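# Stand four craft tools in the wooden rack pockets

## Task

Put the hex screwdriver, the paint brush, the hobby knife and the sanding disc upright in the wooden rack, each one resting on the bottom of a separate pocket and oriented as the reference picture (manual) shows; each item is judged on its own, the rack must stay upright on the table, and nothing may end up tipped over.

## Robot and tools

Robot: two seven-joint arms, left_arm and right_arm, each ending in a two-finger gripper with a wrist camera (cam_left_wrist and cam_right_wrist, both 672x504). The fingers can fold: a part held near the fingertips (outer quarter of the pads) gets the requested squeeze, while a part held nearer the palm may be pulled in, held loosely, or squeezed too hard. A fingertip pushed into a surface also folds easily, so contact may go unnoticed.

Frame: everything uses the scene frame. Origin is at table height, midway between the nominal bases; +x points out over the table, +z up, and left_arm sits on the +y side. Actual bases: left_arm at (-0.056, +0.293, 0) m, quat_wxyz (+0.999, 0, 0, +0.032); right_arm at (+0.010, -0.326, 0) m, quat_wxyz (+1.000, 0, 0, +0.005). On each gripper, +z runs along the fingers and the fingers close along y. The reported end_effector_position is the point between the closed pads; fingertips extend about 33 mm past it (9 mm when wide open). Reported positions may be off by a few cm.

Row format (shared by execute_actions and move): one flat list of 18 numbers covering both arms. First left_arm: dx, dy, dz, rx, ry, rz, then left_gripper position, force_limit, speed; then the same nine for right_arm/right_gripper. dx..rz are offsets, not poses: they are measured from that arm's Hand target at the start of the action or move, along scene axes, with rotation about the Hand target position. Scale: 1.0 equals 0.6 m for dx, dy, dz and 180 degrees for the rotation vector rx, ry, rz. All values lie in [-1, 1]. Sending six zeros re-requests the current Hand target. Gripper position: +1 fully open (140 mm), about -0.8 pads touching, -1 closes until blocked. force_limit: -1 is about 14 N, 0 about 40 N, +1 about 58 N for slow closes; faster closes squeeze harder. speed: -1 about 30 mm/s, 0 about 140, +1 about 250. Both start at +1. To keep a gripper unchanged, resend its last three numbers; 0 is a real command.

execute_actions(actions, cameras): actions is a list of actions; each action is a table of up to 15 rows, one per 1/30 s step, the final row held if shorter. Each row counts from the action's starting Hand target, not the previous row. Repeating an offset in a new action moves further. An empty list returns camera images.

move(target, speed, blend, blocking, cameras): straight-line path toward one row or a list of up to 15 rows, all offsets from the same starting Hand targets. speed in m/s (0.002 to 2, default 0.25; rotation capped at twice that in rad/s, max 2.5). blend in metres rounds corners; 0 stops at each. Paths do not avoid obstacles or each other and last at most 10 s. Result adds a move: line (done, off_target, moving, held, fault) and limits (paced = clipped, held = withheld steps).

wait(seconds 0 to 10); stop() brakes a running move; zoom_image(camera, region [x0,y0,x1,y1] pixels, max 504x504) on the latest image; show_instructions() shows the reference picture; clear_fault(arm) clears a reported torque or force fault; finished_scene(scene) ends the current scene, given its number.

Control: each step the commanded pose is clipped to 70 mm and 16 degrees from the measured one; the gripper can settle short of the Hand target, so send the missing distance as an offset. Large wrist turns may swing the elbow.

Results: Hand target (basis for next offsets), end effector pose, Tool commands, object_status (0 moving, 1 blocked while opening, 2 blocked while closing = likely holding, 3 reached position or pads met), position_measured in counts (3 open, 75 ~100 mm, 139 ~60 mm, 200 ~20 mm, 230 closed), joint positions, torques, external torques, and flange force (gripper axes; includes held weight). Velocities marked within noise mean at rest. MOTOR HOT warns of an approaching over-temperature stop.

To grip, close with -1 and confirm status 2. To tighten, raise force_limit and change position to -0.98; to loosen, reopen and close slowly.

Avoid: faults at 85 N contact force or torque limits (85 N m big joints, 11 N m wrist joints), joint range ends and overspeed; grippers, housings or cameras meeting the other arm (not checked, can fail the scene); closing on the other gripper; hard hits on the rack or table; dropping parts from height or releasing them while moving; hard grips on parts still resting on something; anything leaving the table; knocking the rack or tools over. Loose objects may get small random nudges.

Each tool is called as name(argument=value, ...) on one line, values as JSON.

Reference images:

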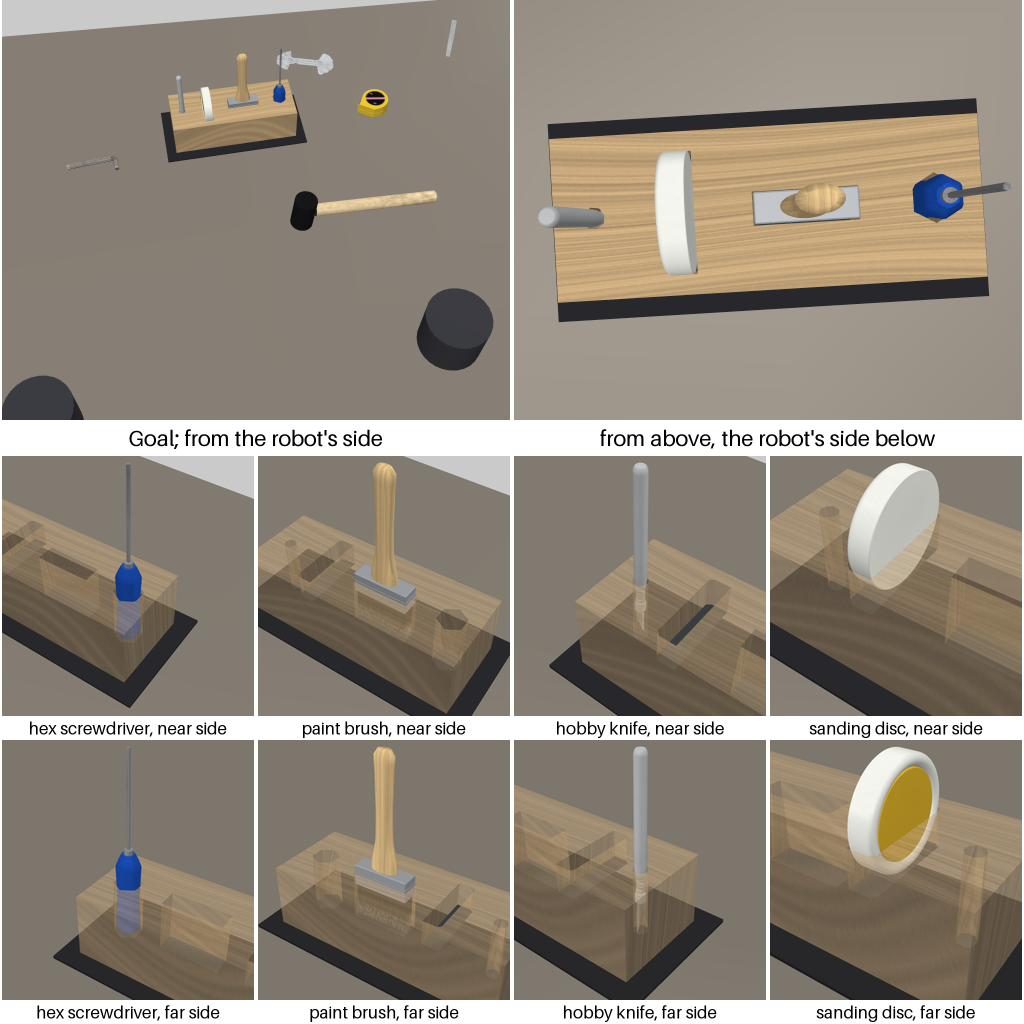

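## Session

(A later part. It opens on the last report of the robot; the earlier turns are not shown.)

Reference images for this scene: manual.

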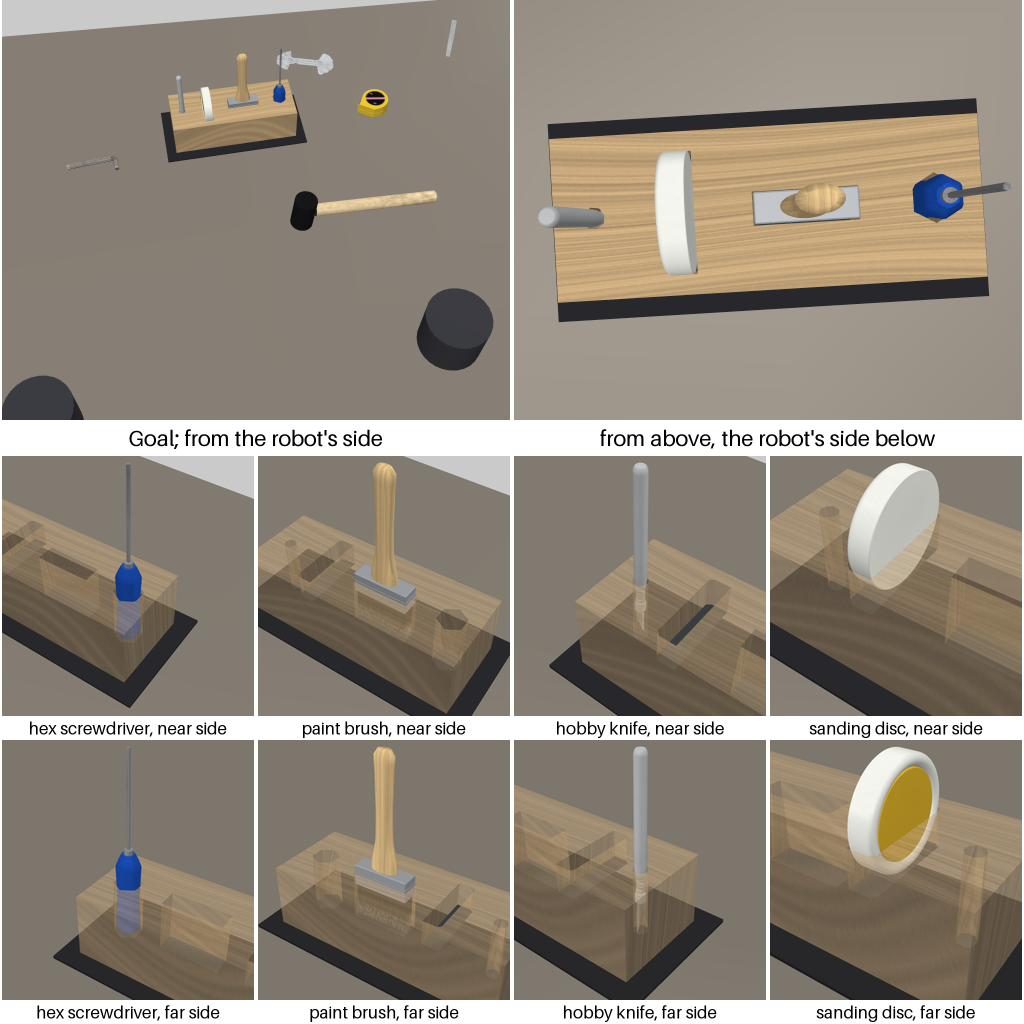

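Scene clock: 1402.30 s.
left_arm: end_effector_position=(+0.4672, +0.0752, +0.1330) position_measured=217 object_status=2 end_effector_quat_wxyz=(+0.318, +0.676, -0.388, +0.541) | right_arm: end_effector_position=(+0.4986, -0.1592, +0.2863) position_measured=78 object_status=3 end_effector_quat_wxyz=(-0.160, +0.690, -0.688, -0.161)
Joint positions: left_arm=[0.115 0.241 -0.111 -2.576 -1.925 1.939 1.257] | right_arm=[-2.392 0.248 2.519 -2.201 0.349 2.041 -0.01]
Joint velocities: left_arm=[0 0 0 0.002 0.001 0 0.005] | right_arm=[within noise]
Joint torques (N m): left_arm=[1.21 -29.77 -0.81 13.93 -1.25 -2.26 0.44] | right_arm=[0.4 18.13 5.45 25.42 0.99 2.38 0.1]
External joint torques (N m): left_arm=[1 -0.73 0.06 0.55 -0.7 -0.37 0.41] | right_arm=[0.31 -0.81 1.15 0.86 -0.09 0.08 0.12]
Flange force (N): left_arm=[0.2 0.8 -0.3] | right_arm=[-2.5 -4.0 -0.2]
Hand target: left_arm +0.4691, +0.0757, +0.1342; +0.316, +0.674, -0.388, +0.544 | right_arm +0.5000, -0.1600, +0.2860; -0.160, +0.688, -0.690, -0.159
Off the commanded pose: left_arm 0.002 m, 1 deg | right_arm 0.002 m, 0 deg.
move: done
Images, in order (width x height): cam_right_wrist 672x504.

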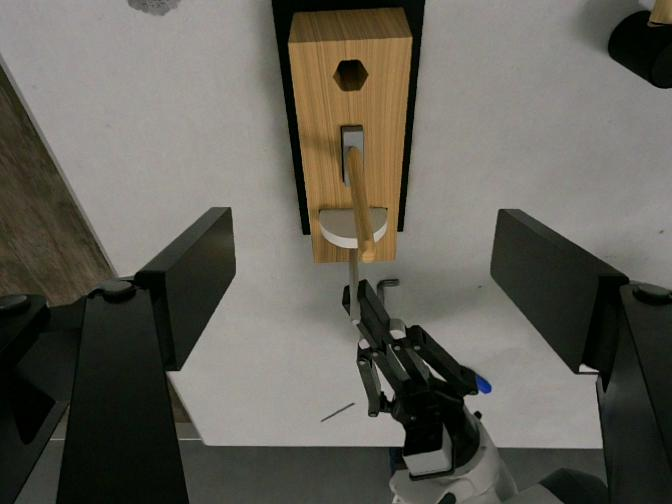

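move(target=[0,0,-0.0035,0,0,0,-1,-0.2,-1, 0,0,0,0,0,0,0.4,-0.3,-1], speed=0.01, cameras=[])

move(target=[0,0,-0.0035,0,0,0,-1,-0.2,-1, 0,0,0,0,0,0,0.4,-0.3,-1], speed=0.01, cameras=[])

move(target=[0,0,-0.0035,0,0,0,-1,-0.2,-1, 0,0,0,0,0,0,0.4,-0.3,-1], speed=0.01, cameras=[])

Scene clock: 1408.20 s.
left_arm: end_effector_position=(+0.4672, +0.0752, +0.1309) position_measured=217 object_status=2 end_effector_quat_wxyz=(+0.318, +0.676, -0.388, +0.541) | right_arm: end_effector_position=(+0.4986, -0.1592, +0.2863) position_measured=78 object_status=3 end_effector_quat_wxyz=(-0.160, +0.690, -0.688, -0.161)
Joint positions: left_arm=[0.115 0.248 -0.111 -2.574 -1.926 1.938 1.262] | right_arm=[-2.392 0.248 2.519 -2.201 0.349 2.041 -0.01]
Joint velocities: left_arm=[0 0 0 0 0 -0.001 0.004] | right_arm=[within noise]
Joint torques (N m): left_arm=[1.22 -29.87 -0.86 13.76 -1.23 -2.2 0.31] | right_arm=[0.38 18.11 5.45 25.5 0.98 2.38 0.11]
External joint torques (N m): left_arm=[1.13 -0.78 0.15 0.48 -0.69 -0.3 0.28] | right_arm=[0.34 -0.83 1.21 0.97 -0.1 0.09 0.13]
Flange force (N): left_arm=[0.7 0.8 -0.7] | right_arm=[-2.7 -4.3 -0.3]
Hand target: left_arm +0.4691, +0.0757, +0.1321; +0.316, +0.674, -0.388, +0.544 | right_arm +0.5000, -0.1600, +0.2860; -0.160, +0.688, -0.690, -0.159
Off the commanded pose: left_arm 0.002 m, 0 deg | right_arm 0.002 m, 0 deg.
move: done
No camera images: "cameras" was empty.

Scene clock: 1408.90 s.
left_arm: end_effector_position=(+0.4672, +0.0752, +0.1289) position_measured=217 object_status=2 end_effector_quat_wxyz=(+0.318, +0.676, -0.388, +0.541) | right_arm: end_effector_position=(+0.4986, -0.1592, +0.2863) position_measured=78 object_status=3 end_effector_quat_wxyz=(-0.160, +0.690, -0.688, -0.161)
Joint positions: left_arm=[0.116 0.254 -0.111 -2.571 -1.927 1.936 1.267] | right_arm=[-2.392 0.248 2.519 -2.201 0.349 2.041 -0.01]
Joint velocities: left_arm=[-0.001 0.002 0 -0.001 -0.001 -0.001 0.006] | right_arm=[within noise]
Joint torques (N m): left_arm=[1.1 -30.2 -0.95 13.76 -1.22 -2.23 0.22] | right_arm=[0.36 18.08 5.47 25.46 1.01 2.37 0.13]
External joint torques (N m): left_arm=[1.06 -0.99 0.15 0.62 -0.69 -0.31 0.19] | right_arm=[0.33 -0.96 1.23 0.82 -0.07 0.06 0.14]
Flange force (N): left_arm=[1.4 0.6 -0.8] | right_arm=[-2.6 -4.3 0.0]
Hand target: left_arm +0.4691, +0.0757, +0.1300; +0.316, +0.674, -0.388, +0.544 | right_arm +0.5000, -0.1600, +0.2860; -0.160, +0.688, -0.690, -0.159
Off the commanded pose: left_arm 0.002 m, 0 deg | right_arm 0.002 m, 0 deg.
move: done
No camera images: "cameras" was empty.

Scene clock: 1409.60 s.
left_arm: end_effector_position=(+0.4673, +0.0751, +0.1269) position_measured=217 object_status=2 end_effector_quat_wxyz=(+0.318, +0.675, -0.388, +0.541) | right_arm: end_effector_position=(+0.4986, -0.1592, +0.2863) position_measured=78 object_status=3 end_effector_quat_wxyz=(-0.160, +0.690, -0.688, -0.161)
Joint positions: left_arm=[0.116 0.261 -0.111 -2.569 -1.928 1.935 1.272] | right_arm=[-2.392 0.248 2.519 -2.201 0.349 2.041 -0.01]
Joint velocities: left_arm=[-0.001 0.001 0.001 -0.001 0.001 -0.002 0.004] | right_arm=[within noise]
Joint torques (N m): left_arm=[1.18 -30.05 -0.92 13.54 -1.18 -2.18 0.21] | right_arm=[0.39 18.04 5.48 25.45 1 2.39 0.09]
External joint torques (N m): left_arm=[0.96 -0.6 0.04 0.41 -0.64 -0.28 0.18] | right_arm=[0.17 -0.8 1.05 0.91 -0.09 0.1 0.1]
Flange force (N): left_arm=[0.6 0.6 -0.3] | right_arm=[-2.3 -4.2 -0.3]
Hand target: left_arm +0.4691, +0.0757, +0.1279; +0.316, +0.674, -0.388, +0.544 | right_arm +0.5000, -0.1600, +0.2860; -0.160, +0.688, -0.690, -0.159
Off the commanded pose: left_arm 0.002 m, 0 deg | right_arm 0.002 m, 0 deg.
move: done
No camera images: "cameras" was empty.

move(target=[0,0,-0.0035,0,0,0,-1,-0.2,-1, 0,0,0,0,0,0,0.4,-0.3,-1], speed=0.01, cameras=[])

move(target=[0,0,-0.0035,0,0,0,-1,-0.2,-1, 0,0,0,0,0,0,0.4,-0.3,-1], speed=0.01, cameras=["cam_right_wrist"])

zoom_image(camera="cam_right_wrist", region=[310, 228, 400, 328])

Scene clock: 1413.40 s.
left_arm: end_effector_position=(+0.4674, +0.0751, +0.1251) position_measured=217 object_status=2 end_effector_quat_wxyz=(+0.318, +0.675, -0.388, +0.541) | right_arm: end_effector_position=(+0.4986, -0.1592, +0.2863) position_measured=78 object_status=3 end_effector_quat_wxyz=(-0.160, +0.690, -0.688, -0.161)
Joint positions: left_arm=[0.117 0.268 -0.111 -2.567 -1.929 1.933 1.277] | right_arm=[-2.392 0.248 2.519 -2.201 0.349 2.041 -0.01]
Joint velocities: left_arm=[-0.001 0.001 -0.001 -0.001 -0.001 -0.002 0.004] | right_arm=[within noise]
Joint torques (N m): left_arm=[1.05 -30.02 -0.97 13.41 -1.18 -2.12 0.27] | right_arm=[0.42 18.12 5.49 25.44 1.01 2.38 0.1]
External joint torques (N m): left_arm=[0.94 -0.5 0.12 0.44 -0.66 -0.2 0.24] | right_arm=[0.35 -0.78 1.21 0.9 -0.07 0.08 0.12]
Flange force (N): left_arm=[0.2 0.4 -0.1] | right_arm=[-2.6 -4.0 -0.3]
Hand target: left_arm +0.4691, +0.0757, +0.1258; +0.316, +0.674, -0.388, +0.544 | right_arm +0.5000, -0.1600, +0.2860; -0.160, +0.688, -0.690, -0.159
Off the commanded pose: left_arm 0.002 m, 0 deg | right_arm 0.002 m, 0 deg.
move: done
No camera images: "cameras" was empty.

Scene clock: 1414.10 s.
left_arm: end_effector_position=(+0.4681, +0.0748, +0.1245) position_measured=217 object_status=2 end_effector_quat_wxyz=(+0.318, +0.674, -0.388, +0.542) | right_arm: end_effector_position=(+0.4986, -0.1592, +0.2863) position_measured=78 object_status=3 end_effector_quat_wxyz=(-0.160, +0.690, -0.688, -0.161)
Joint positions: left_arm=[0.117 0.274 -0.111 -2.564 -1.93 1.93 1.281] | right_arm=[-2.392 0.248 2.519 -2.201 0.349 2.041 -0.01]
Joint velocities: left_arm=[0 0.001 0 0 0 -0.001 0.005] | right_arm=[within noise]
Joint torques (N m): left_arm=[1.05 -29.21 -0.76 12.81 -1.02 -1.77 0.4] | right_arm=[0.39 18.04 5.46 25.45 0.99 2.37 0.09]
External joint torques (N m): left_arm=[0.88 0.41 0.31 -0.13 -0.5 0.15 0.37] | right_arm=[0.21 -0.67 1.1 1.08 -0.08 0.1 0.11]
Flange force (N): left_arm=[-2.2 0.3 0.3] | right_arm=[-2.5 -4.2 -0.7]
Hand target: left_arm +0.4691, +0.0757, +0.1237; +0.316, +0.674, -0.388, +0.544 | right_arm +0.5000, -0.1600, +0.2860; -0.160, +0.688, -0.690, -0.159
Off the commanded pose: left_arm 0.002 m, 0 deg | right_arm 0.002 m, 0 deg.
move: done
Images, in order (width x height): cam_right_wrist 672x504.

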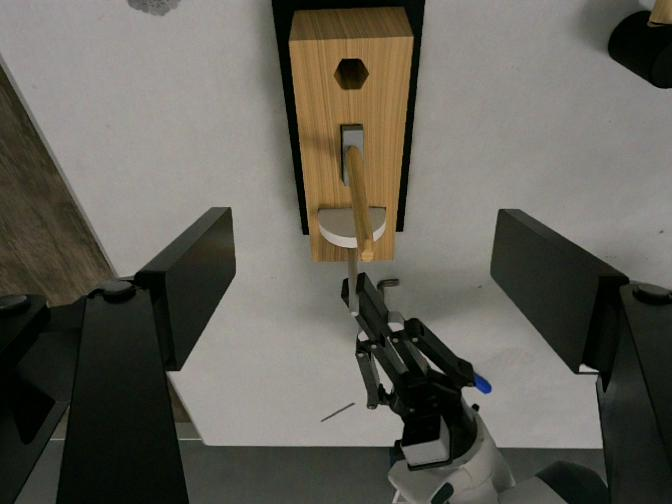

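Scaled by 5.040 from the camera's 672x504 image, which has a finer 960x720 frame.

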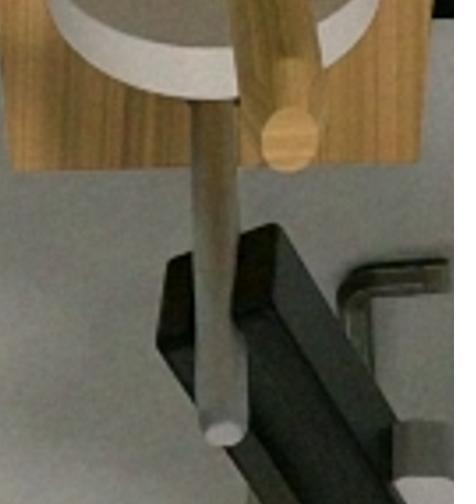

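move(target=[0,0,0.0022,0,0,0,-1,-0.2,-1, 0,0,0,0,0,0,0.4,-0.3,-1], speed=0.01, cameras=[])

move(target=[0,0,0,0,0,0,-0.5,-0.2,-1, 0,0,0,0,0,0,0.4,-0.3,-1], speed=0.01, cameras=["cam_right_wrist","cam_left_wrist"])

zoom_image(camera="cam_right_wrist", region=[310, 228, 400, 328])

Scene clock: 1420.77 s.
left_arm: end_effector_position=(+0.4681, +0.0748, +0.1245) position_measured=217 object_status=2 end_effector_quat_wxyz=(+0.318, +0.674, -0.388, +0.543) | right_arm: end_effector_position=(+0.4986, -0.1592, +0.2863) position_measured=78 object_status=3 end_effector_quat_wxyz=(-0.160, +0.690, -0.688, -0.161)
Joint positions: left_arm=[0.117 0.274 -0.111 -2.564 -1.93 1.93 1.283] | right_arm=[-2.392 0.248 2.519 -2.201 0.349 2.041 -0.01]
Joint torques (N m): left_arm=[1.02 -31.2 -0.91 12.77 -0.93 -1.83 0.19] | right_arm=[0.38 18.1 5.45 25.44 1 2.38 0.12]
External joint torques (N m): left_arm=[0.96 -1.59 0.26 -0.19 -0.41 0.12 0.16] | right_arm=[0.3 -0.84 1.17 0.86 -0.08 0.08 0.14]
Flange force (N): left_arm=[4.2 3.1 -3.0] | right_arm=[-2.6 -4.1 -0.2]
Hand target: left_arm +0.4691, +0.0757, +0.1250; +0.316, +0.674, -0.388, +0.544 | right_arm +0.5000, -0.1600, +0.2860; -0.160, +0.688, -0.690, -0.159
Off the commanded pose: left_arm 0.001 m, 0 deg | right_arm 0.002 m, 0 deg.
move: done
No camera images: "cameras" was empty.

Scene clock: 1421.57 s.
left_arm: end_effector_position=(+0.4681, +0.0748, +0.1245) position_measured=192 object_status=0 end_effector_quat_wxyz=(+0.318, +0.674, -0.388, +0.543) | right_arm: end_effector_position=(+0.4986, -0.1592, +0.2863) position_measured=78 object_status=3 end_effector_quat_wxyz=(-0.160, +0.690, -0.688, -0.161)
Joint positions: left_arm=[0.117 0.274 -0.111 -2.564 -1.93 1.93 1.283] | right_arm=[-2.392 0.248 2.519 -2.201 0.349 2.041 -0.01]
Joint torques (N m): left_arm=[1.15 -31.17 -0.8 12.57 -0.93 -1.83 0.21] | right_arm=[0.4 18.04 5.52 25.48 1 2.37 0.08]
External joint torques (N m): left_arm=[1.06 -1.55 0.34 -0.4 -0.41 0.1 0.18] | right_arm=[0.3 -0.98 1.21 0.84 -0.09 0.06 0.1]
Flange force (N): left_arm=[4.2 3.5 -3.5] | right_arm=[-2.5 -4.5 -0.1]
Hand target: left_arm +0.4691, +0.0757, +0.1250; +0.316, +0.674, -0.388, +0.544 | right_arm +0.5000, -0.1600, +0.2860; -0.160, +0.688, -0.690, -0.159
Off the commanded pose: left_arm 0.001 m, 0 deg | right_arm 0.002 m, 0 deg.
move: done

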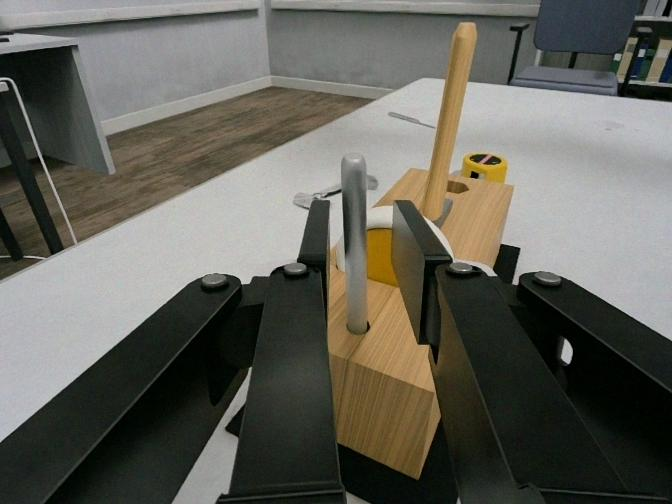

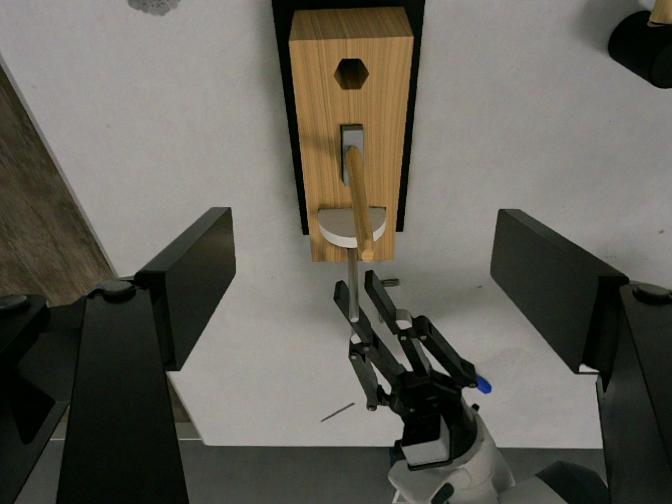

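Scaled by 5.040 from the camera's 672x504 image, which has a finer 960x720 frame.

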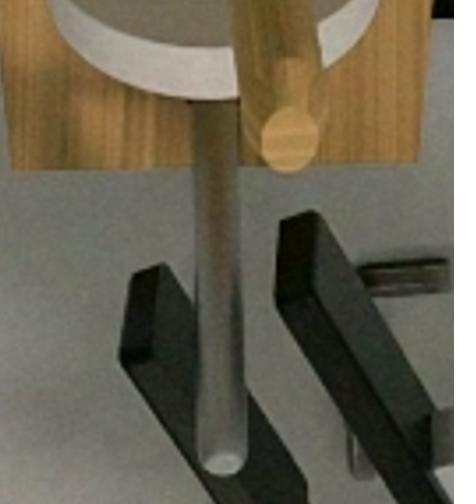

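wait(seconds=0.5, cameras=["cam_right_wrist","cam_left_wrist"])

zoom_image(camera="cam_right_wrist", region=[310, 228, 400, 328])

zoom_image(camera="cam_left_wrist", region=[300, 130, 460, 350])

Scene clock: 1428.03 s.
left_arm: end_effector_position=(+0.4681, +0.0748, +0.1245) position_measured=192 object_status=3 end_effector_quat_wxyz=(+0.318, +0.674, -0.388, +0.543) | right_arm: end_effector_position=(+0.4986, -0.1592, +0.2863) position_measured=78 object_status=3 end_effector_quat_wxyz=(-0.160, +0.690, -0.688, -0.161)
Joint positions: left_arm=[0.117 0.274 -0.111 -2.564 -1.93 1.93 1.283] | right_arm=[-2.392 0.248 2.519 -2.201 0.349 2.041 -0.01]
Joint torques (N m): left_arm=[1.1 -31.15 -0.76 12.6 -0.93 -1.84 0.2] | right_arm=[0.33 18.03 5.45 25.49 1.01 2.36 0.11]
External joint torques (N m): left_arm=[0.91 -1.5 0.28 -0.37 -0.4 0.08 0.17] | right_arm=[0.21 -0.8 1.13 1.03 -0.07 0.08 0.12]
Flange force (N): left_arm=[4.1 3.4 -3.2] | right_arm=[-2.6 -4.5 -0.5]
Hand target: left_arm +0.4691, +0.0757, +0.1250; +0.316, +0.674, -0.388, +0.544 | right_arm +0.5000, -0.1600, +0.2860; -0.160, +0.688, -0.690, -0.159
Tool commands: left_gripper/position=-0.5 left_gripper/force_limit=-0.2 left_gripper/speed=-1.0 right_gripper/position=+0.4 right_gripper/force_limit=-0.3 right_gripper/speed=-1.0
Off the commanded pose: left_arm 0.001 m, 0 deg | right_arm 0.002 m, 0 deg.
wait: 0.50 s; at rest from the start

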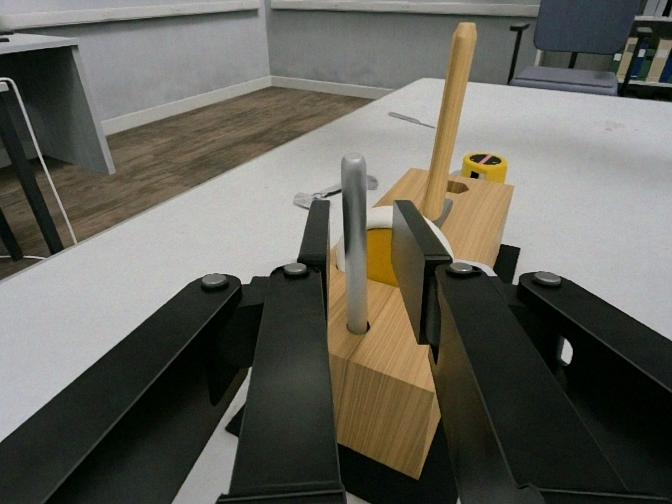

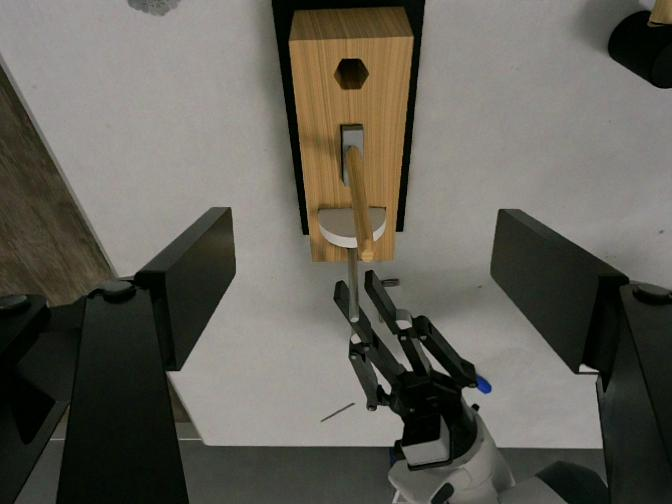

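Scaled by 5.040 from the camera's 672x504 image, which has a finer 960x720 frame.

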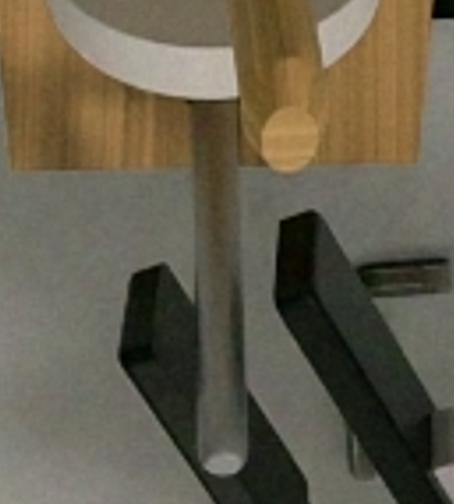

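Scaled by 2.291 from the camera's 672x504 image, which has a finer 960x720 frame.

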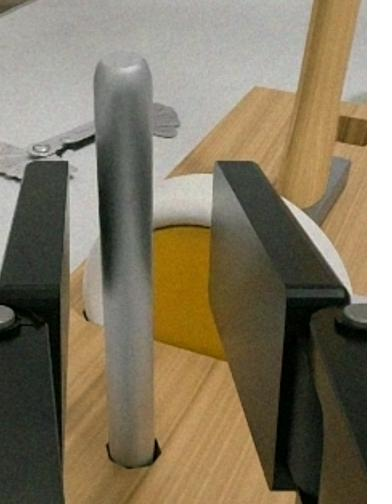

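move(target=[[-0.0729,0.127,0.0321,0,0,0,-0.5,-0.2,-1, 0,0,0,0,0,0,0.4,-0.3,-1],[-0.10,0.2,0.12,0.19,0.11,0,-0.5,-0.2,-1, -0.2,0,0.15,0,0,0,0.4,-0.3,-1],[-0.18,0.29,0.157,0.3753,0.2167,0,-0.5,-0.2,-1, -0.33,-0.15,0.27,0,0,0,0.4,-0.3,-1]], speed=[0.08,0.2,0.2], blend=[0.0,0.03,0], cameras=["all"])

Scene clock: 1543.53 s.
left_arm: end_effector_position=(+0.3612, +0.2497, +0.2187) position_measured=192 object_status=3 end_effector_quat_wxyz=(+0.001, +0.865, -0.502, +0.000) | right_arm: end_effector_position=(+0.3027, -0.2485, +0.4482) position_measured=78 object_status=3 end_effector_quat_wxyz=(-0.161, +0.687, -0.690, -0.160)
Joint positions: left_arm=[0.657 -0.534 -0.754 -2.46 -0.398 2.019 -0.298] | right_arm=[-2.672 0.89 2.743 -2.265 0.141 1.516 0.223]
Joint velocities: left_arm=[0 -0.001 0.001 0.001 0.001 -0.002 -0.006] | right_arm=[within noise]
Joint torques (N m): left_arm=[1.49 -9.3 9.14 22.99 0.74 2.39 -0.21] | right_arm=[0.37 0.29 8.08 22.7 1.42 2.18 -0.09]
External joint torques (N m): left_arm=[1.4 -1.34 -0.31 0.17 0.04 -0.24 -0.21] | right_arm=[0.31 0.92 0.3 0.81 -0.4 -0.35 -0.07]
Flange force (N): left_arm=[-0.5 0.9 -1.8] | right_arm=[0.0 1.7 -2.6]
Hand target: left_arm +0.3611, +0.2497, +0.2192; +0.000, +0.867, -0.498, -0.001 | right_arm +0.3020, -0.2500, +0.4480; -0.160, +0.688, -0.690, -0.159
Off the commanded pose: left_arm 0.001 m, 0 deg | right_arm 0.002 m, 0 deg.
move: done

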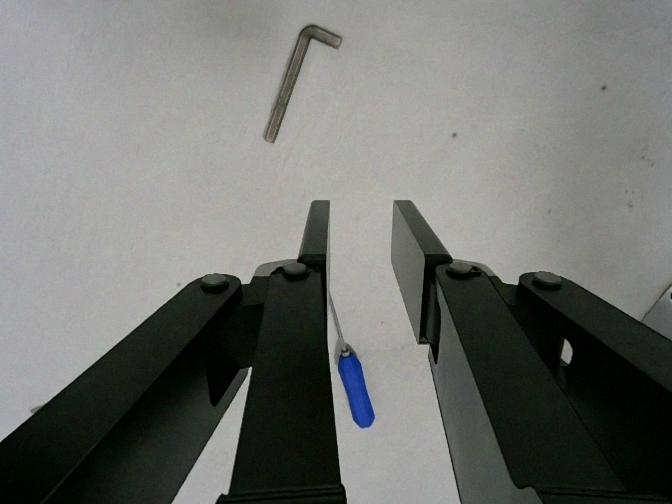

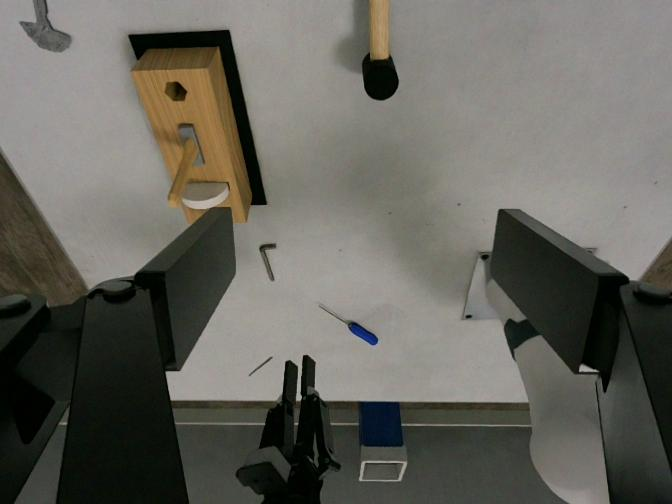

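move(target=[[-0.034,0.075,0.03,0,0,-0.31,-0.5,-0.2,-1, 0,0,0,0,0,0,0.4,-0.3,-1],[-0.068,0.15,0.05,0,0,-0.62,-0.5,-0.2,-1, 0,0,0,0,0,0,0.4,-0.3,-1],[-0.1018,0.2255,0.051,0,0,-0.928,-0.5,-0.2,-1, 0,0,0,0,0,0,0.4,-0.3,-1]], speed=[0.25,0.25,0.25], blend=[0.02,0.02,0], cameras=["cam_left_wrist"])

Scene clock: 1562.43 s.
left_arm: end_effector_position=(+0.3001, +0.3840, +0.2493) position_measured=192 object_status=3 end_effector_quat_wxyz=(+0.001, +0.394, +0.919, -0.001) | right_arm: end_effector_position=(+0.3027, -0.2485, +0.4482) position_measured=78 object_status=3 end_effector_quat_wxyz=(-0.161, +0.687, -0.690, -0.160)
Joint positions: left_arm=[-0.55 -0.735 0.629 -2.537 0.425 1.879 2.252] | right_arm=[-2.672 0.89 2.743 -2.265 0.141 1.516 0.223]
Joint velocities: left_arm=[-0.001 -0.001 0.001 0.001 0 -0.001 0.005] | right_arm=[within noise]
Joint torques (N m): left_arm=[0.58 -4.49 -10.22 23.18 1.44 2.26 0.32] | right_arm=[0.39 0.27 8.12 22.77 1.44 2.19 -0.02]
External joint torques (N m): left_arm=[0.54 -1.2 0.74 0.25 0.59 -0.21 0.32] | right_arm=[0.39 0.87 0.4 0.86 -0.37 -0.35 -0.01]
Flange force (N): left_arm=[4.8 -1.0 -0.5] | right_arm=[-0.5 1.5 -2.7]
Hand target: left_arm +0.3000, +0.3850, +0.2498; +0.001, +0.397, +0.918, +0.000 | right_arm +0.3020, -0.2500, +0.4480; -0.160, +0.688, -0.690, -0.159
Off the commanded pose: left_arm 0.001 m, 1 deg | right_arm 0.002 m, 0 deg.
move: done
Images, in order (width x height): cam_left_wrist 672x504.

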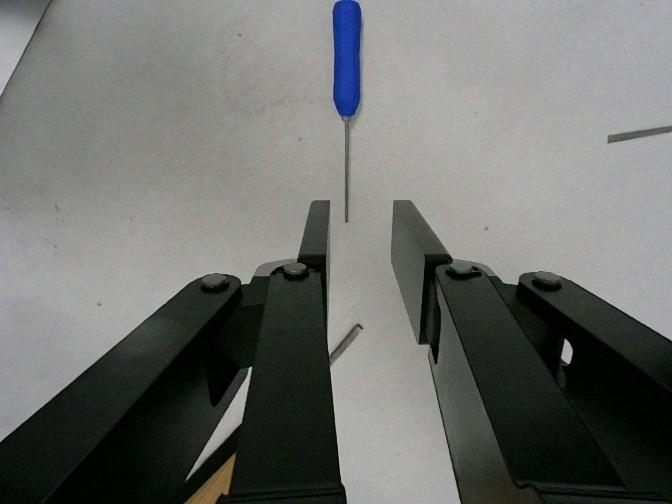

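move(target=[0.0563,-0.062,-0.2163,0.1218,0.1137,0.0035,-0.5,0,-1, 0,0,0,0,0,0,0.4,-0.3,-1], speed=0.2, cameras=["cam_left_wrist"])

Scene clock: 1579.20 s.
left_arm: end_effector_position=(+0.3346, +0.3480, +0.1204) position_measured=192 object_status=3 end_effector_quat_wxyz=(-0.236, +0.384, +0.887, +0.104) | right_arm: end_effector_position=(+0.3027, -0.2485, +0.4482) position_measured=78 object_status=3 end_effector_quat_wxyz=(-0.161, +0.687, -0.690, -0.160)
Joint positions: left_arm=[-0.711 0.038 0.548 -2.32 0.341 1.929 2.104] | right_arm=[-2.672 0.89 2.743 -2.265 0.141 1.516 0.223]
Joint velocities: left_arm=[-0.001 0.001 -0.001 -0.001 -0.001 -0.001 -0.006] | right_arm=[within noise]
Joint torques (N m): left_arm=[1.11 -25.55 0.94 21.2 0.47 0.97 -0.18] | right_arm=[0.44 0.22 8.07 22.83 1.45 2.17 -0.07]
External joint torques (N m): left_arm=[1.03 -0.43 0.23 0.26 -0.51 -0.03 -0.19] | right_arm=[0.39 0.74 0.22 0.85 -0.38 -0.37 -0.05]
Flange force (N): left_arm=[0.5 0.5 -0.5] | right_arm=[-0.1 1.0 -2.9]
Hand target: left_arm +0.3338, +0.3478, +0.1201; -0.237, +0.379, +0.889, +0.104 | right_arm +0.3020, -0.2500, +0.4480; -0.160, +0.688, -0.690, -0.159
Off the commanded pose: left_arm 0.001 m, 1 deg | right_arm 0.002 m, 0 deg.
move: done
Images, in order (width x height): cam_left_wrist 672x504.

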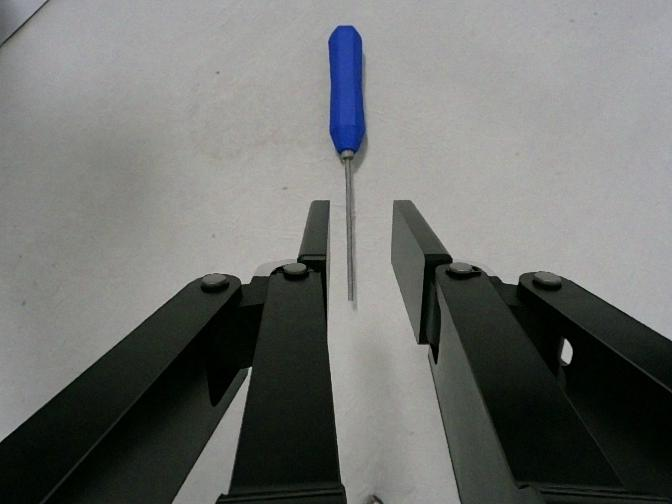

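move(target=[[-0.008,0.0067,-0.10,0,0,0.0055,-0.5,0,-1, 0,0,0,0,0,0,0.4,-0.3,-1],[-0.008,0.0067,-0.1402,0,0,0.0055,-0.5,0,-1, 0,0,0,0,0,0,0.4,-0.3,-1]], speed=[0.15,0.04], cameras=["cam_left_wrist"])

Scene clock: 1593.63 s.
left_arm: end_effector_position=(+0.3294, +0.3524, +0.0371) position_measured=192 object_status=3 end_effector_quat_wxyz=(-0.238, +0.372, +0.891, +0.103) | right_arm: end_effector_position=(+0.3027, -0.2485, +0.4482) position_measured=78 object_status=3 end_effector_quat_wxyz=(-0.161, +0.687, -0.690, -0.160)
Joint positions: left_arm=[-0.689 0.224 0.546 -2.371 0.273 2.148 2.098] | right_arm=[-2.672 0.89 2.743 -2.265 0.141 1.516 0.223]
Joint velocities: left_arm=[-0.001 0 0.002 0 0 0.004 -0.001] | right_arm=[within noise]
Joint torques (N m): left_arm=[1.35 -28.93 3.76 17.74 0.1 1.26 0.13] | right_arm=[0.37 0.27 8.14 22.78 1.44 2.18 -0.04]
External joint torques (N m): left_arm=[1.16 -0.58 0.01 -0.27 -0.54 0.28 0.12] | right_arm=[0.38 0.84 0.39 0.84 -0.37 -0.36 -0.03]
Flange force (N): left_arm=[1.2 0.3 1.1] | right_arm=[-0.4 1.5 -2.7]
Hand target: left_arm +0.3290, +0.3518, +0.0359; -0.237, +0.371, +0.892, +0.102 | right_arm +0.3020, -0.2500, +0.4480; -0.160, +0.688, -0.690, -0.159
Off the commanded pose: left_arm 0.001 m, 0 deg | right_arm 0.002 m, 0 deg.
move: done
Images, in order (width x height): cam_left_wrist 672x504.

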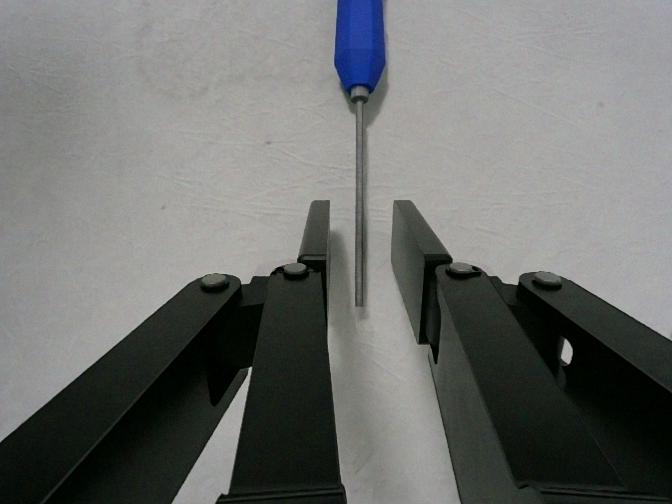

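move(target=[0,0,-0.0018,0,0,0,-0.5,0,-1, 0,0,0,0,0,0,0.4,-0.3,-1], speed=0.02, cameras=[])

execute_actions(actions=[[[0,0,0,0,0,0,-1,0,-1,0,0,0,0,0,0,0.4,-0.3,-1]],[[0,0,0,0,0,0,-1,0,-1,0,0,0,0,0,0,0.4,-0.3,-1]],[[0,0,0,0,0,0,-1,0,-1,0,0,0,0,0,0,0.4,-0.3,-1]],[[0,0,0,0,0,0,-1,0,-1,0,0,0,0,0,0,0.4,-0.3,-1]]], cameras=["cam_left_wrist"])

Scene clock: 1599.67 s.
left_arm: end_effector_position=(+0.3296, +0.3523, +0.0361) position_measured=192 object_status=3 end_effector_quat_wxyz=(-0.237, +0.372, +0.892, +0.103) | right_arm: end_effector_position=(+0.3027, -0.2485, +0.4482) position_measured=78 object_status=3 end_effector_quat_wxyz=(-0.161, +0.687, -0.690, -0.160)
Joint positions: left_arm=[-0.689 0.227 0.546 -2.371 0.271 2.151 2.098] | right_arm=[-2.672 0.89 2.743 -2.265 0.141 1.516 0.223]
Joint torques (N m): left_arm=[1.29 -28.9 3.85 17.59 0.11 1.24 0.1] | right_arm=[0.38 0.32 8.15 22.79 1.43 2.19 -0.06]
External joint torques (N m): left_arm=[1.13 -0.35 0.06 -0.46 -0.52 0.24 0.08] | right_arm=[0.33 0.89 0.37 0.89 -0.4 -0.34 -0.05]
Flange force (N): left_arm=[1.0 0.2 1.5] | right_arm=[-0.3 1.5 -2.8]
Hand target: left_arm +0.3290, +0.3518, +0.0349; -0.237, +0.371, +0.892, +0.102 | right_arm +0.3020, -0.2500, +0.4480; -0.160, +0.688, -0.690, -0.159
Off the commanded pose: left_arm 0.001 m, 0 deg | right_arm 0.002 m, 0 deg.
move: done
No camera images: "cameras" was empty.

Scene clock: 1601.87 s.
left_arm: end_effector_position=(+0.3297, +0.3523, +0.0360) position_measured=229 object_status=2 end_effector_quat_wxyz=(-0.237, +0.372, +0.892, +0.103) | right_arm: end_effector_position=(+0.3027, -0.2485, +0.4482) position_measured=78 object_status=3 end_effector_quat_wxyz=(-0.161, +0.687, -0.690, -0.160)
Joint positions: left_arm=[-0.689 0.227 0.546 -2.371 0.271 2.152 2.098] | right_arm=[-2.672 0.89 2.743 -2.265 0.141 1.516 0.223]
Joint torques (N m): left_arm=[1.27 -28.97 3.87 17.63 0.11 1.23 0.08] | right_arm=[0.38 0.24 8.07 22.85 1.44 2.18 -0.05]
External joint torques (N m): left_arm=[1.13 -0.45 0.1 -0.45 -0.53 0.22 0.06] | right_arm=[0.36 0.74 0.27 0.89 -0.39 -0.36 -0.04]
External joint torques at the end of the 1st action: left_arm=[1.19 -0.43 0.15 -0.46 -0.52 0.22 0.12] | right_arm=[0.33 0.85 0.42 0.82 -0.38 -0.35 -0.02]
External joint torques at the end of the 2nd action: left_arm=[1.18 -0.42 0.1 -0.56 -0.52 0.22 0.11] | right_arm=[0.29 0.82 0.3 0.77 -0.37 -0.37 -0.03]
External joint torques at the end of the 3rd action: left_arm=[1.25 -0.47 0.26 -0.42 -0.5 0.22 0.08] | right_arm=[0.4 0.72 0.34 0.79 -0.4 -0.36 -0.02]
Flange force (N): left_arm=[1.3 0.0 1.3] | right_arm=[-0.3 1.0 -3.0]
Flange force at the end of the 1st action (N): left_arm=[1.4 0.2 1.4] | right_arm=[-0.4 1.6 -2.6]
Flange force at the end of the 2nd action (N): left_arm=[1.5 0.0 1.5] | right_arm=[-0.1 1.5 -2.6]
Flange force at the end of the 3rd action (N): left_arm=[1.6 0.3 1.4] | right_arm=[-0.3 1.1 -2.7]
Hand target: left_arm +0.3290, +0.3518, +0.0349; -0.237, +0.371, +0.892, +0.102 | right_arm +0.3020, -0.2500, +0.4480; -0.160, +0.688, -0.690, -0.159
Off the commanded pose: left_arm 0.001 m, 0 deg | right_arm 0.002 m, 0 deg.
Images, in order (width x height): cam_left_wrist 672x504.

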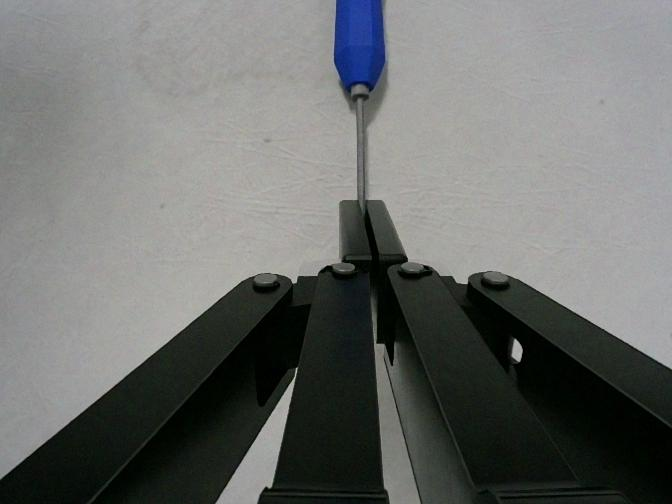

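move(target=[0,0,0.06,0,0,0,-1,0,-1, 0,0,0,0,0,0,0.4,-0.3,-1], speed=0.06, cameras=["cam_left_wrist"])

Scene clock: 1622.07 s.
left_arm: end_effector_position=(+0.3290, +0.3512, +0.0698) position_measured=229 object_status=2 end_effector_quat_wxyz=(-0.237, +0.373, +0.892, +0.100) | right_arm: end_effector_position=(+0.3027, -0.2485, +0.4482) position_measured=78 object_status=3 end_effector_quat_wxyz=(-0.161, +0.687, -0.690, -0.160)
Joint positions: left_arm=[-0.697 0.14 0.554 -2.362 0.299 2.062 2.097] | right_arm=[-2.672 0.89 2.743 -2.265 0.141 1.516 0.223]
Joint velocities: left_arm=[0.001 0 -0.001 0.001 0.001 -0.004 -0.001] | right_arm=[within noise]
Joint torques (N m): left_arm=[0.84 -28.54 2.58 19.16 1.39 0.78 -0.24] | right_arm=[0.36 0.35 8.13 22.84 1.44 2.17 -0.06]
External joint torques (N m): left_arm=[0.86 -1.66 0.31 -0.24 0.61 -0.24 -0.25] | right_arm=[0.3 1.03 0.35 0.96 -0.38 -0.37 -0.04]
Flange force (N): left_arm=[7.5 -3.4 -1.4] | right_arm=[-0.2 1.8 -2.9]
Hand target: left_arm +0.3290, +0.3518, +0.0709; -0.237, +0.371, +0.892, +0.102 | right_arm +0.3020, -0.2500, +0.4480; -0.160, +0.688, -0.690, -0.159
Off the commanded pose: left_arm 0.001 m, 0 deg | right_arm 0.002 m, 0 deg.
move: done
Images, in order (width x height): cam_left_wrist 672x504.

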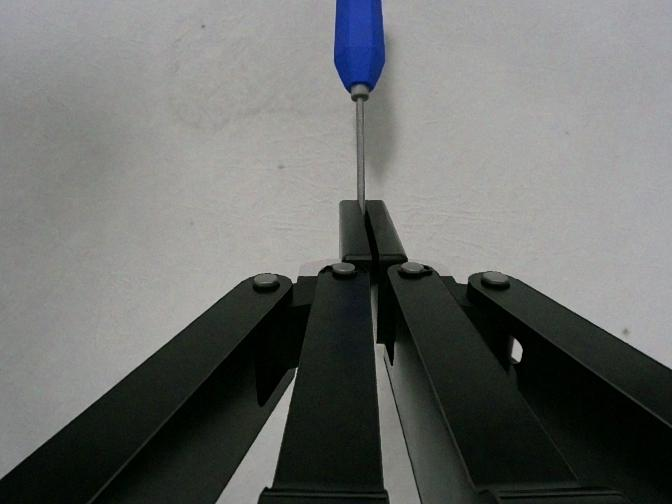

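move(target=[[0.03,-0.1,0.3485,-0.1825,-0.1708,0,-1,0,-1, 0,0,0,0,0,0,0.4,-0.3,-1],[0.0683,-0.4,0.39,-0.299,-0.4034,0.0903,-1,0,-1, 0,0,0,0,0,0,0.4,-0.3,-1],[0.1183,-0.7863,0.365,-0.299,-0.4034,0.0903,-1,0,-1, 0,0,0,0,0,0,0.4,-0.3,-1],[0.2217,-0.78,0.3185,-0.299,-0.4034,0.0903,-1,0,-1, 0,0,0,0,0,0,0.4,-0.3,-1]], speed=[0.15,0.2,0.2,0.12], blend=[0.03,0.03,0.03,0], cameras=["all"])

Scene clock: 1635.30 s.
left_arm: end_effector_position=(+0.4612, -0.1168, +0.2617) position_measured=229 object_status=2 end_effector_quat_wxyz=(+0.484, +0.187, +0.846, -0.126) | right_arm: end_effector_position=(+0.3027, -0.2485, +0.4482) position_measured=78 object_status=3 end_effector_quat_wxyz=(-0.161, +0.687, -0.690, -0.160)
Joint positions: left_arm=[-0.194 0.116 -0.83 -2.522 -0.815 3.797 2.055] | right_arm=[-2.672 0.89 2.743 -2.265 0.141 1.516 0.223]
Joint velocities: left_arm=[-0.001 0.001 0.001 0.001 0 0.001 0.006] | right_arm=[within noise]
Joint torques (N m): left_arm=[0.56 -23.8 -1.19 18.34 1.34 3.51 0.28] | right_arm=[0.34 0.29 8.08 22.81 1.43 2.18 -0.03]
External joint torques (N m): left_arm=[0.49 -0.62 0.8 0.27 -0.46 0.3 0.31] | right_arm=[0.31 0.88 0.29 0.88 -0.39 -0.36 -0.01]
Flange force (N): left_arm=[-2.8 -2.0 -0.2] | right_arm=[-0.2 1.5 -2.8]
Hand target: left_arm +0.4620, -0.1162, +0.2620; +0.485, +0.187, +0.845, -0.124 | right_arm +0.3020, -0.2500, +0.4480; -0.160, +0.688, -0.690, -0.159
Off the commanded pose: left_arm 0.001 m, 0 deg | right_arm 0.002 m, 0 deg.
move: done; limits=paced

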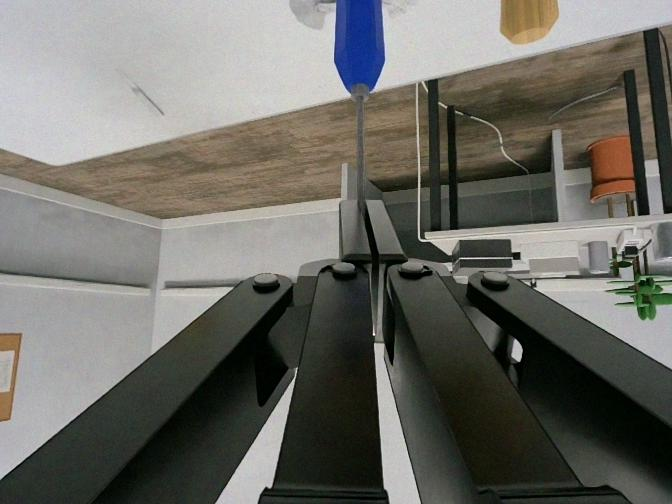

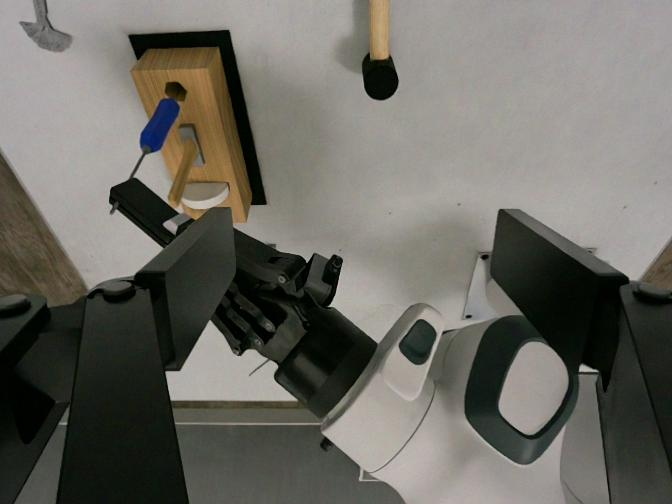

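zoom_image(camera="cam_right_wrist", region=[100, 30, 260, 230])

Scaled by 2.520 from the camera's 672x504 image, which has a finer 960x720 frame.

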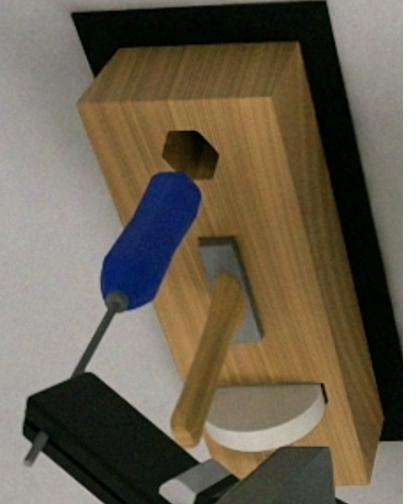

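move(target=[0.0117,-0.003,0,0.00914,-0.00484,0.005,-1,0,-1, 0,0,0,0,0,0,0.4,-0.3,-1], speed=0.08, cameras=["cam_right_wrist"])

zoom_image(camera="cam_right_wrist", region=[100, 60, 220, 220])

Scene clock: 1672.83 s.
left_arm: end_effector_position=(+0.4683, -0.1187, +0.2619) position_measured=229 object_status=2 end_effector_quat_wxyz=(+0.489, +0.188, +0.845, -0.109) | right_arm: end_effector_position=(+0.3027, -0.2485, +0.4482) position_measured=78 object_status=3 end_effector_quat_wxyz=(-0.161, +0.687, -0.690, -0.160)
Joint positions: left_arm=[-0.26 0.156 -0.789 -2.467 -0.907 3.826 2.166] | right_arm=[-2.672 0.89 2.743 -2.265 0.141 1.516 0.223]
Joint velocities: left_arm=[-0.001 0.001 0.001 0 0 -0.001 0.006] | right_arm=[within noise]
Joint torques (N m): left_arm=[0.61 -25.85 -1.73 18.3 1.51 3.42 0.31] | right_arm=[0.36 0.29 8.05 22.78 1.43 2.19 -0.04]
External joint torques (N m): left_arm=[0.49 -0.81 0.78 0.42 -0.43 0.31 0.34] | right_arm=[0.28 0.86 0.2 0.83 -0.4 -0.35 -0.02]
Flange force (N): left_arm=[-3.8 -1.6 -1.0] | right_arm=[0.0 1.5 -2.7]
Hand target: left_arm +0.4690, -0.1180, +0.2620; +0.489, +0.188, +0.845, -0.107 | right_arm +0.3020, -0.2500, +0.4480; -0.160, +0.688, -0.690, -0.159
Off the commanded pose: left_arm 0.001 m, 0 deg | right_arm 0.002 m, 0 deg.
move: done
Images, in order (width x height): cam_right_wrist 672x504.

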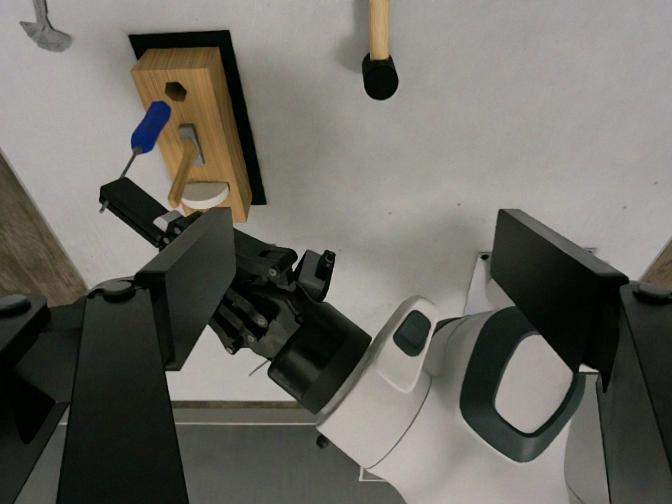

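Scaled by 3.150 from the camera's 672x504 image, which has a finer 960x720 frame.

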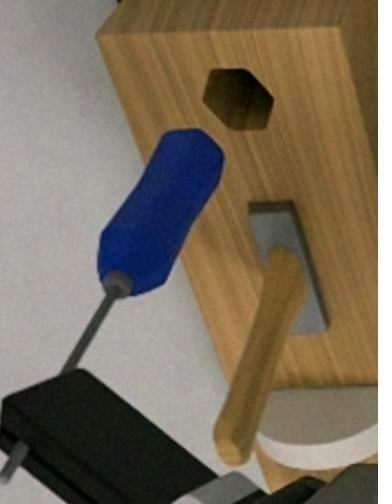

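move(target=[-0.005,0.0033,-0.0367,0,0,0,-1,0,-1, 0,0,0,0,0,0,0.4,-0.3,-1], speed=0.05, cameras=["cam_right_wrist"])

zoom_image(camera="cam_right_wrist", region=[120, 60, 220, 160])

Scene clock: 1695.93 s.
left_arm: end_effector_position=(+0.4662, -0.1158, +0.2400) position_measured=229 object_status=2 end_effector_quat_wxyz=(+0.489, +0.190, +0.845, -0.105) | right_arm: end_effector_position=(+0.3027, -0.2485, +0.4482) position_measured=78 object_status=3 end_effector_quat_wxyz=(-0.161, +0.687, -0.690, -0.160)
Joint positions: left_arm=[-0.258 0.221 -0.79 -2.485 -0.854 3.896 2.139] | right_arm=[-2.672 0.89 2.743 -2.265 0.141 1.516 0.223]
Joint velocities: left_arm=[0.001 -0.001 -0.001 0 0 0.002 -0.006] | right_arm=[within noise]
Joint torques (N m): left_arm=[1.54 -26.79 -3.67 16.34 2.46 3.54 -0.29] | right_arm=[0.35 0.3 8.09 22.78 1.44 2.2 -0.07]
External joint torques (N m): left_arm=[1.53 -0.72 0.04 -0.53 0.64 0.38 -0.27] | right_arm=[0.35 0.89 0.33 0.82 -0.38 -0.35 -0.06]
Flange force (N): left_arm=[3.3 9.4 -4.4] | right_arm=[-0.2 1.6 -2.6]
Hand target: left_arm +0.4660, -0.1160, +0.2399; +0.489, +0.188, +0.845, -0.107 | right_arm +0.3020, -0.2500, +0.4480; -0.160, +0.688, -0.690, -0.159
Off the commanded pose: left_arm 0.000 m, 0 deg | right_arm 0.002 m, 0 deg.
move: done
Images, in order (width x height): cam_right_wrist 672x504.

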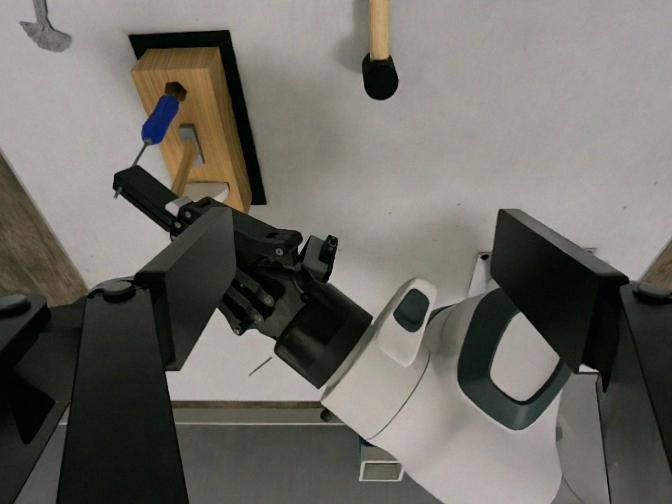

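Scaled by 5.040 from the camera's 672x504 image, which has a finer 960x720 frame.

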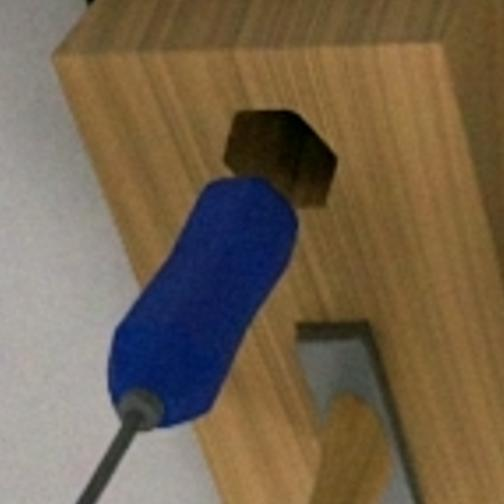

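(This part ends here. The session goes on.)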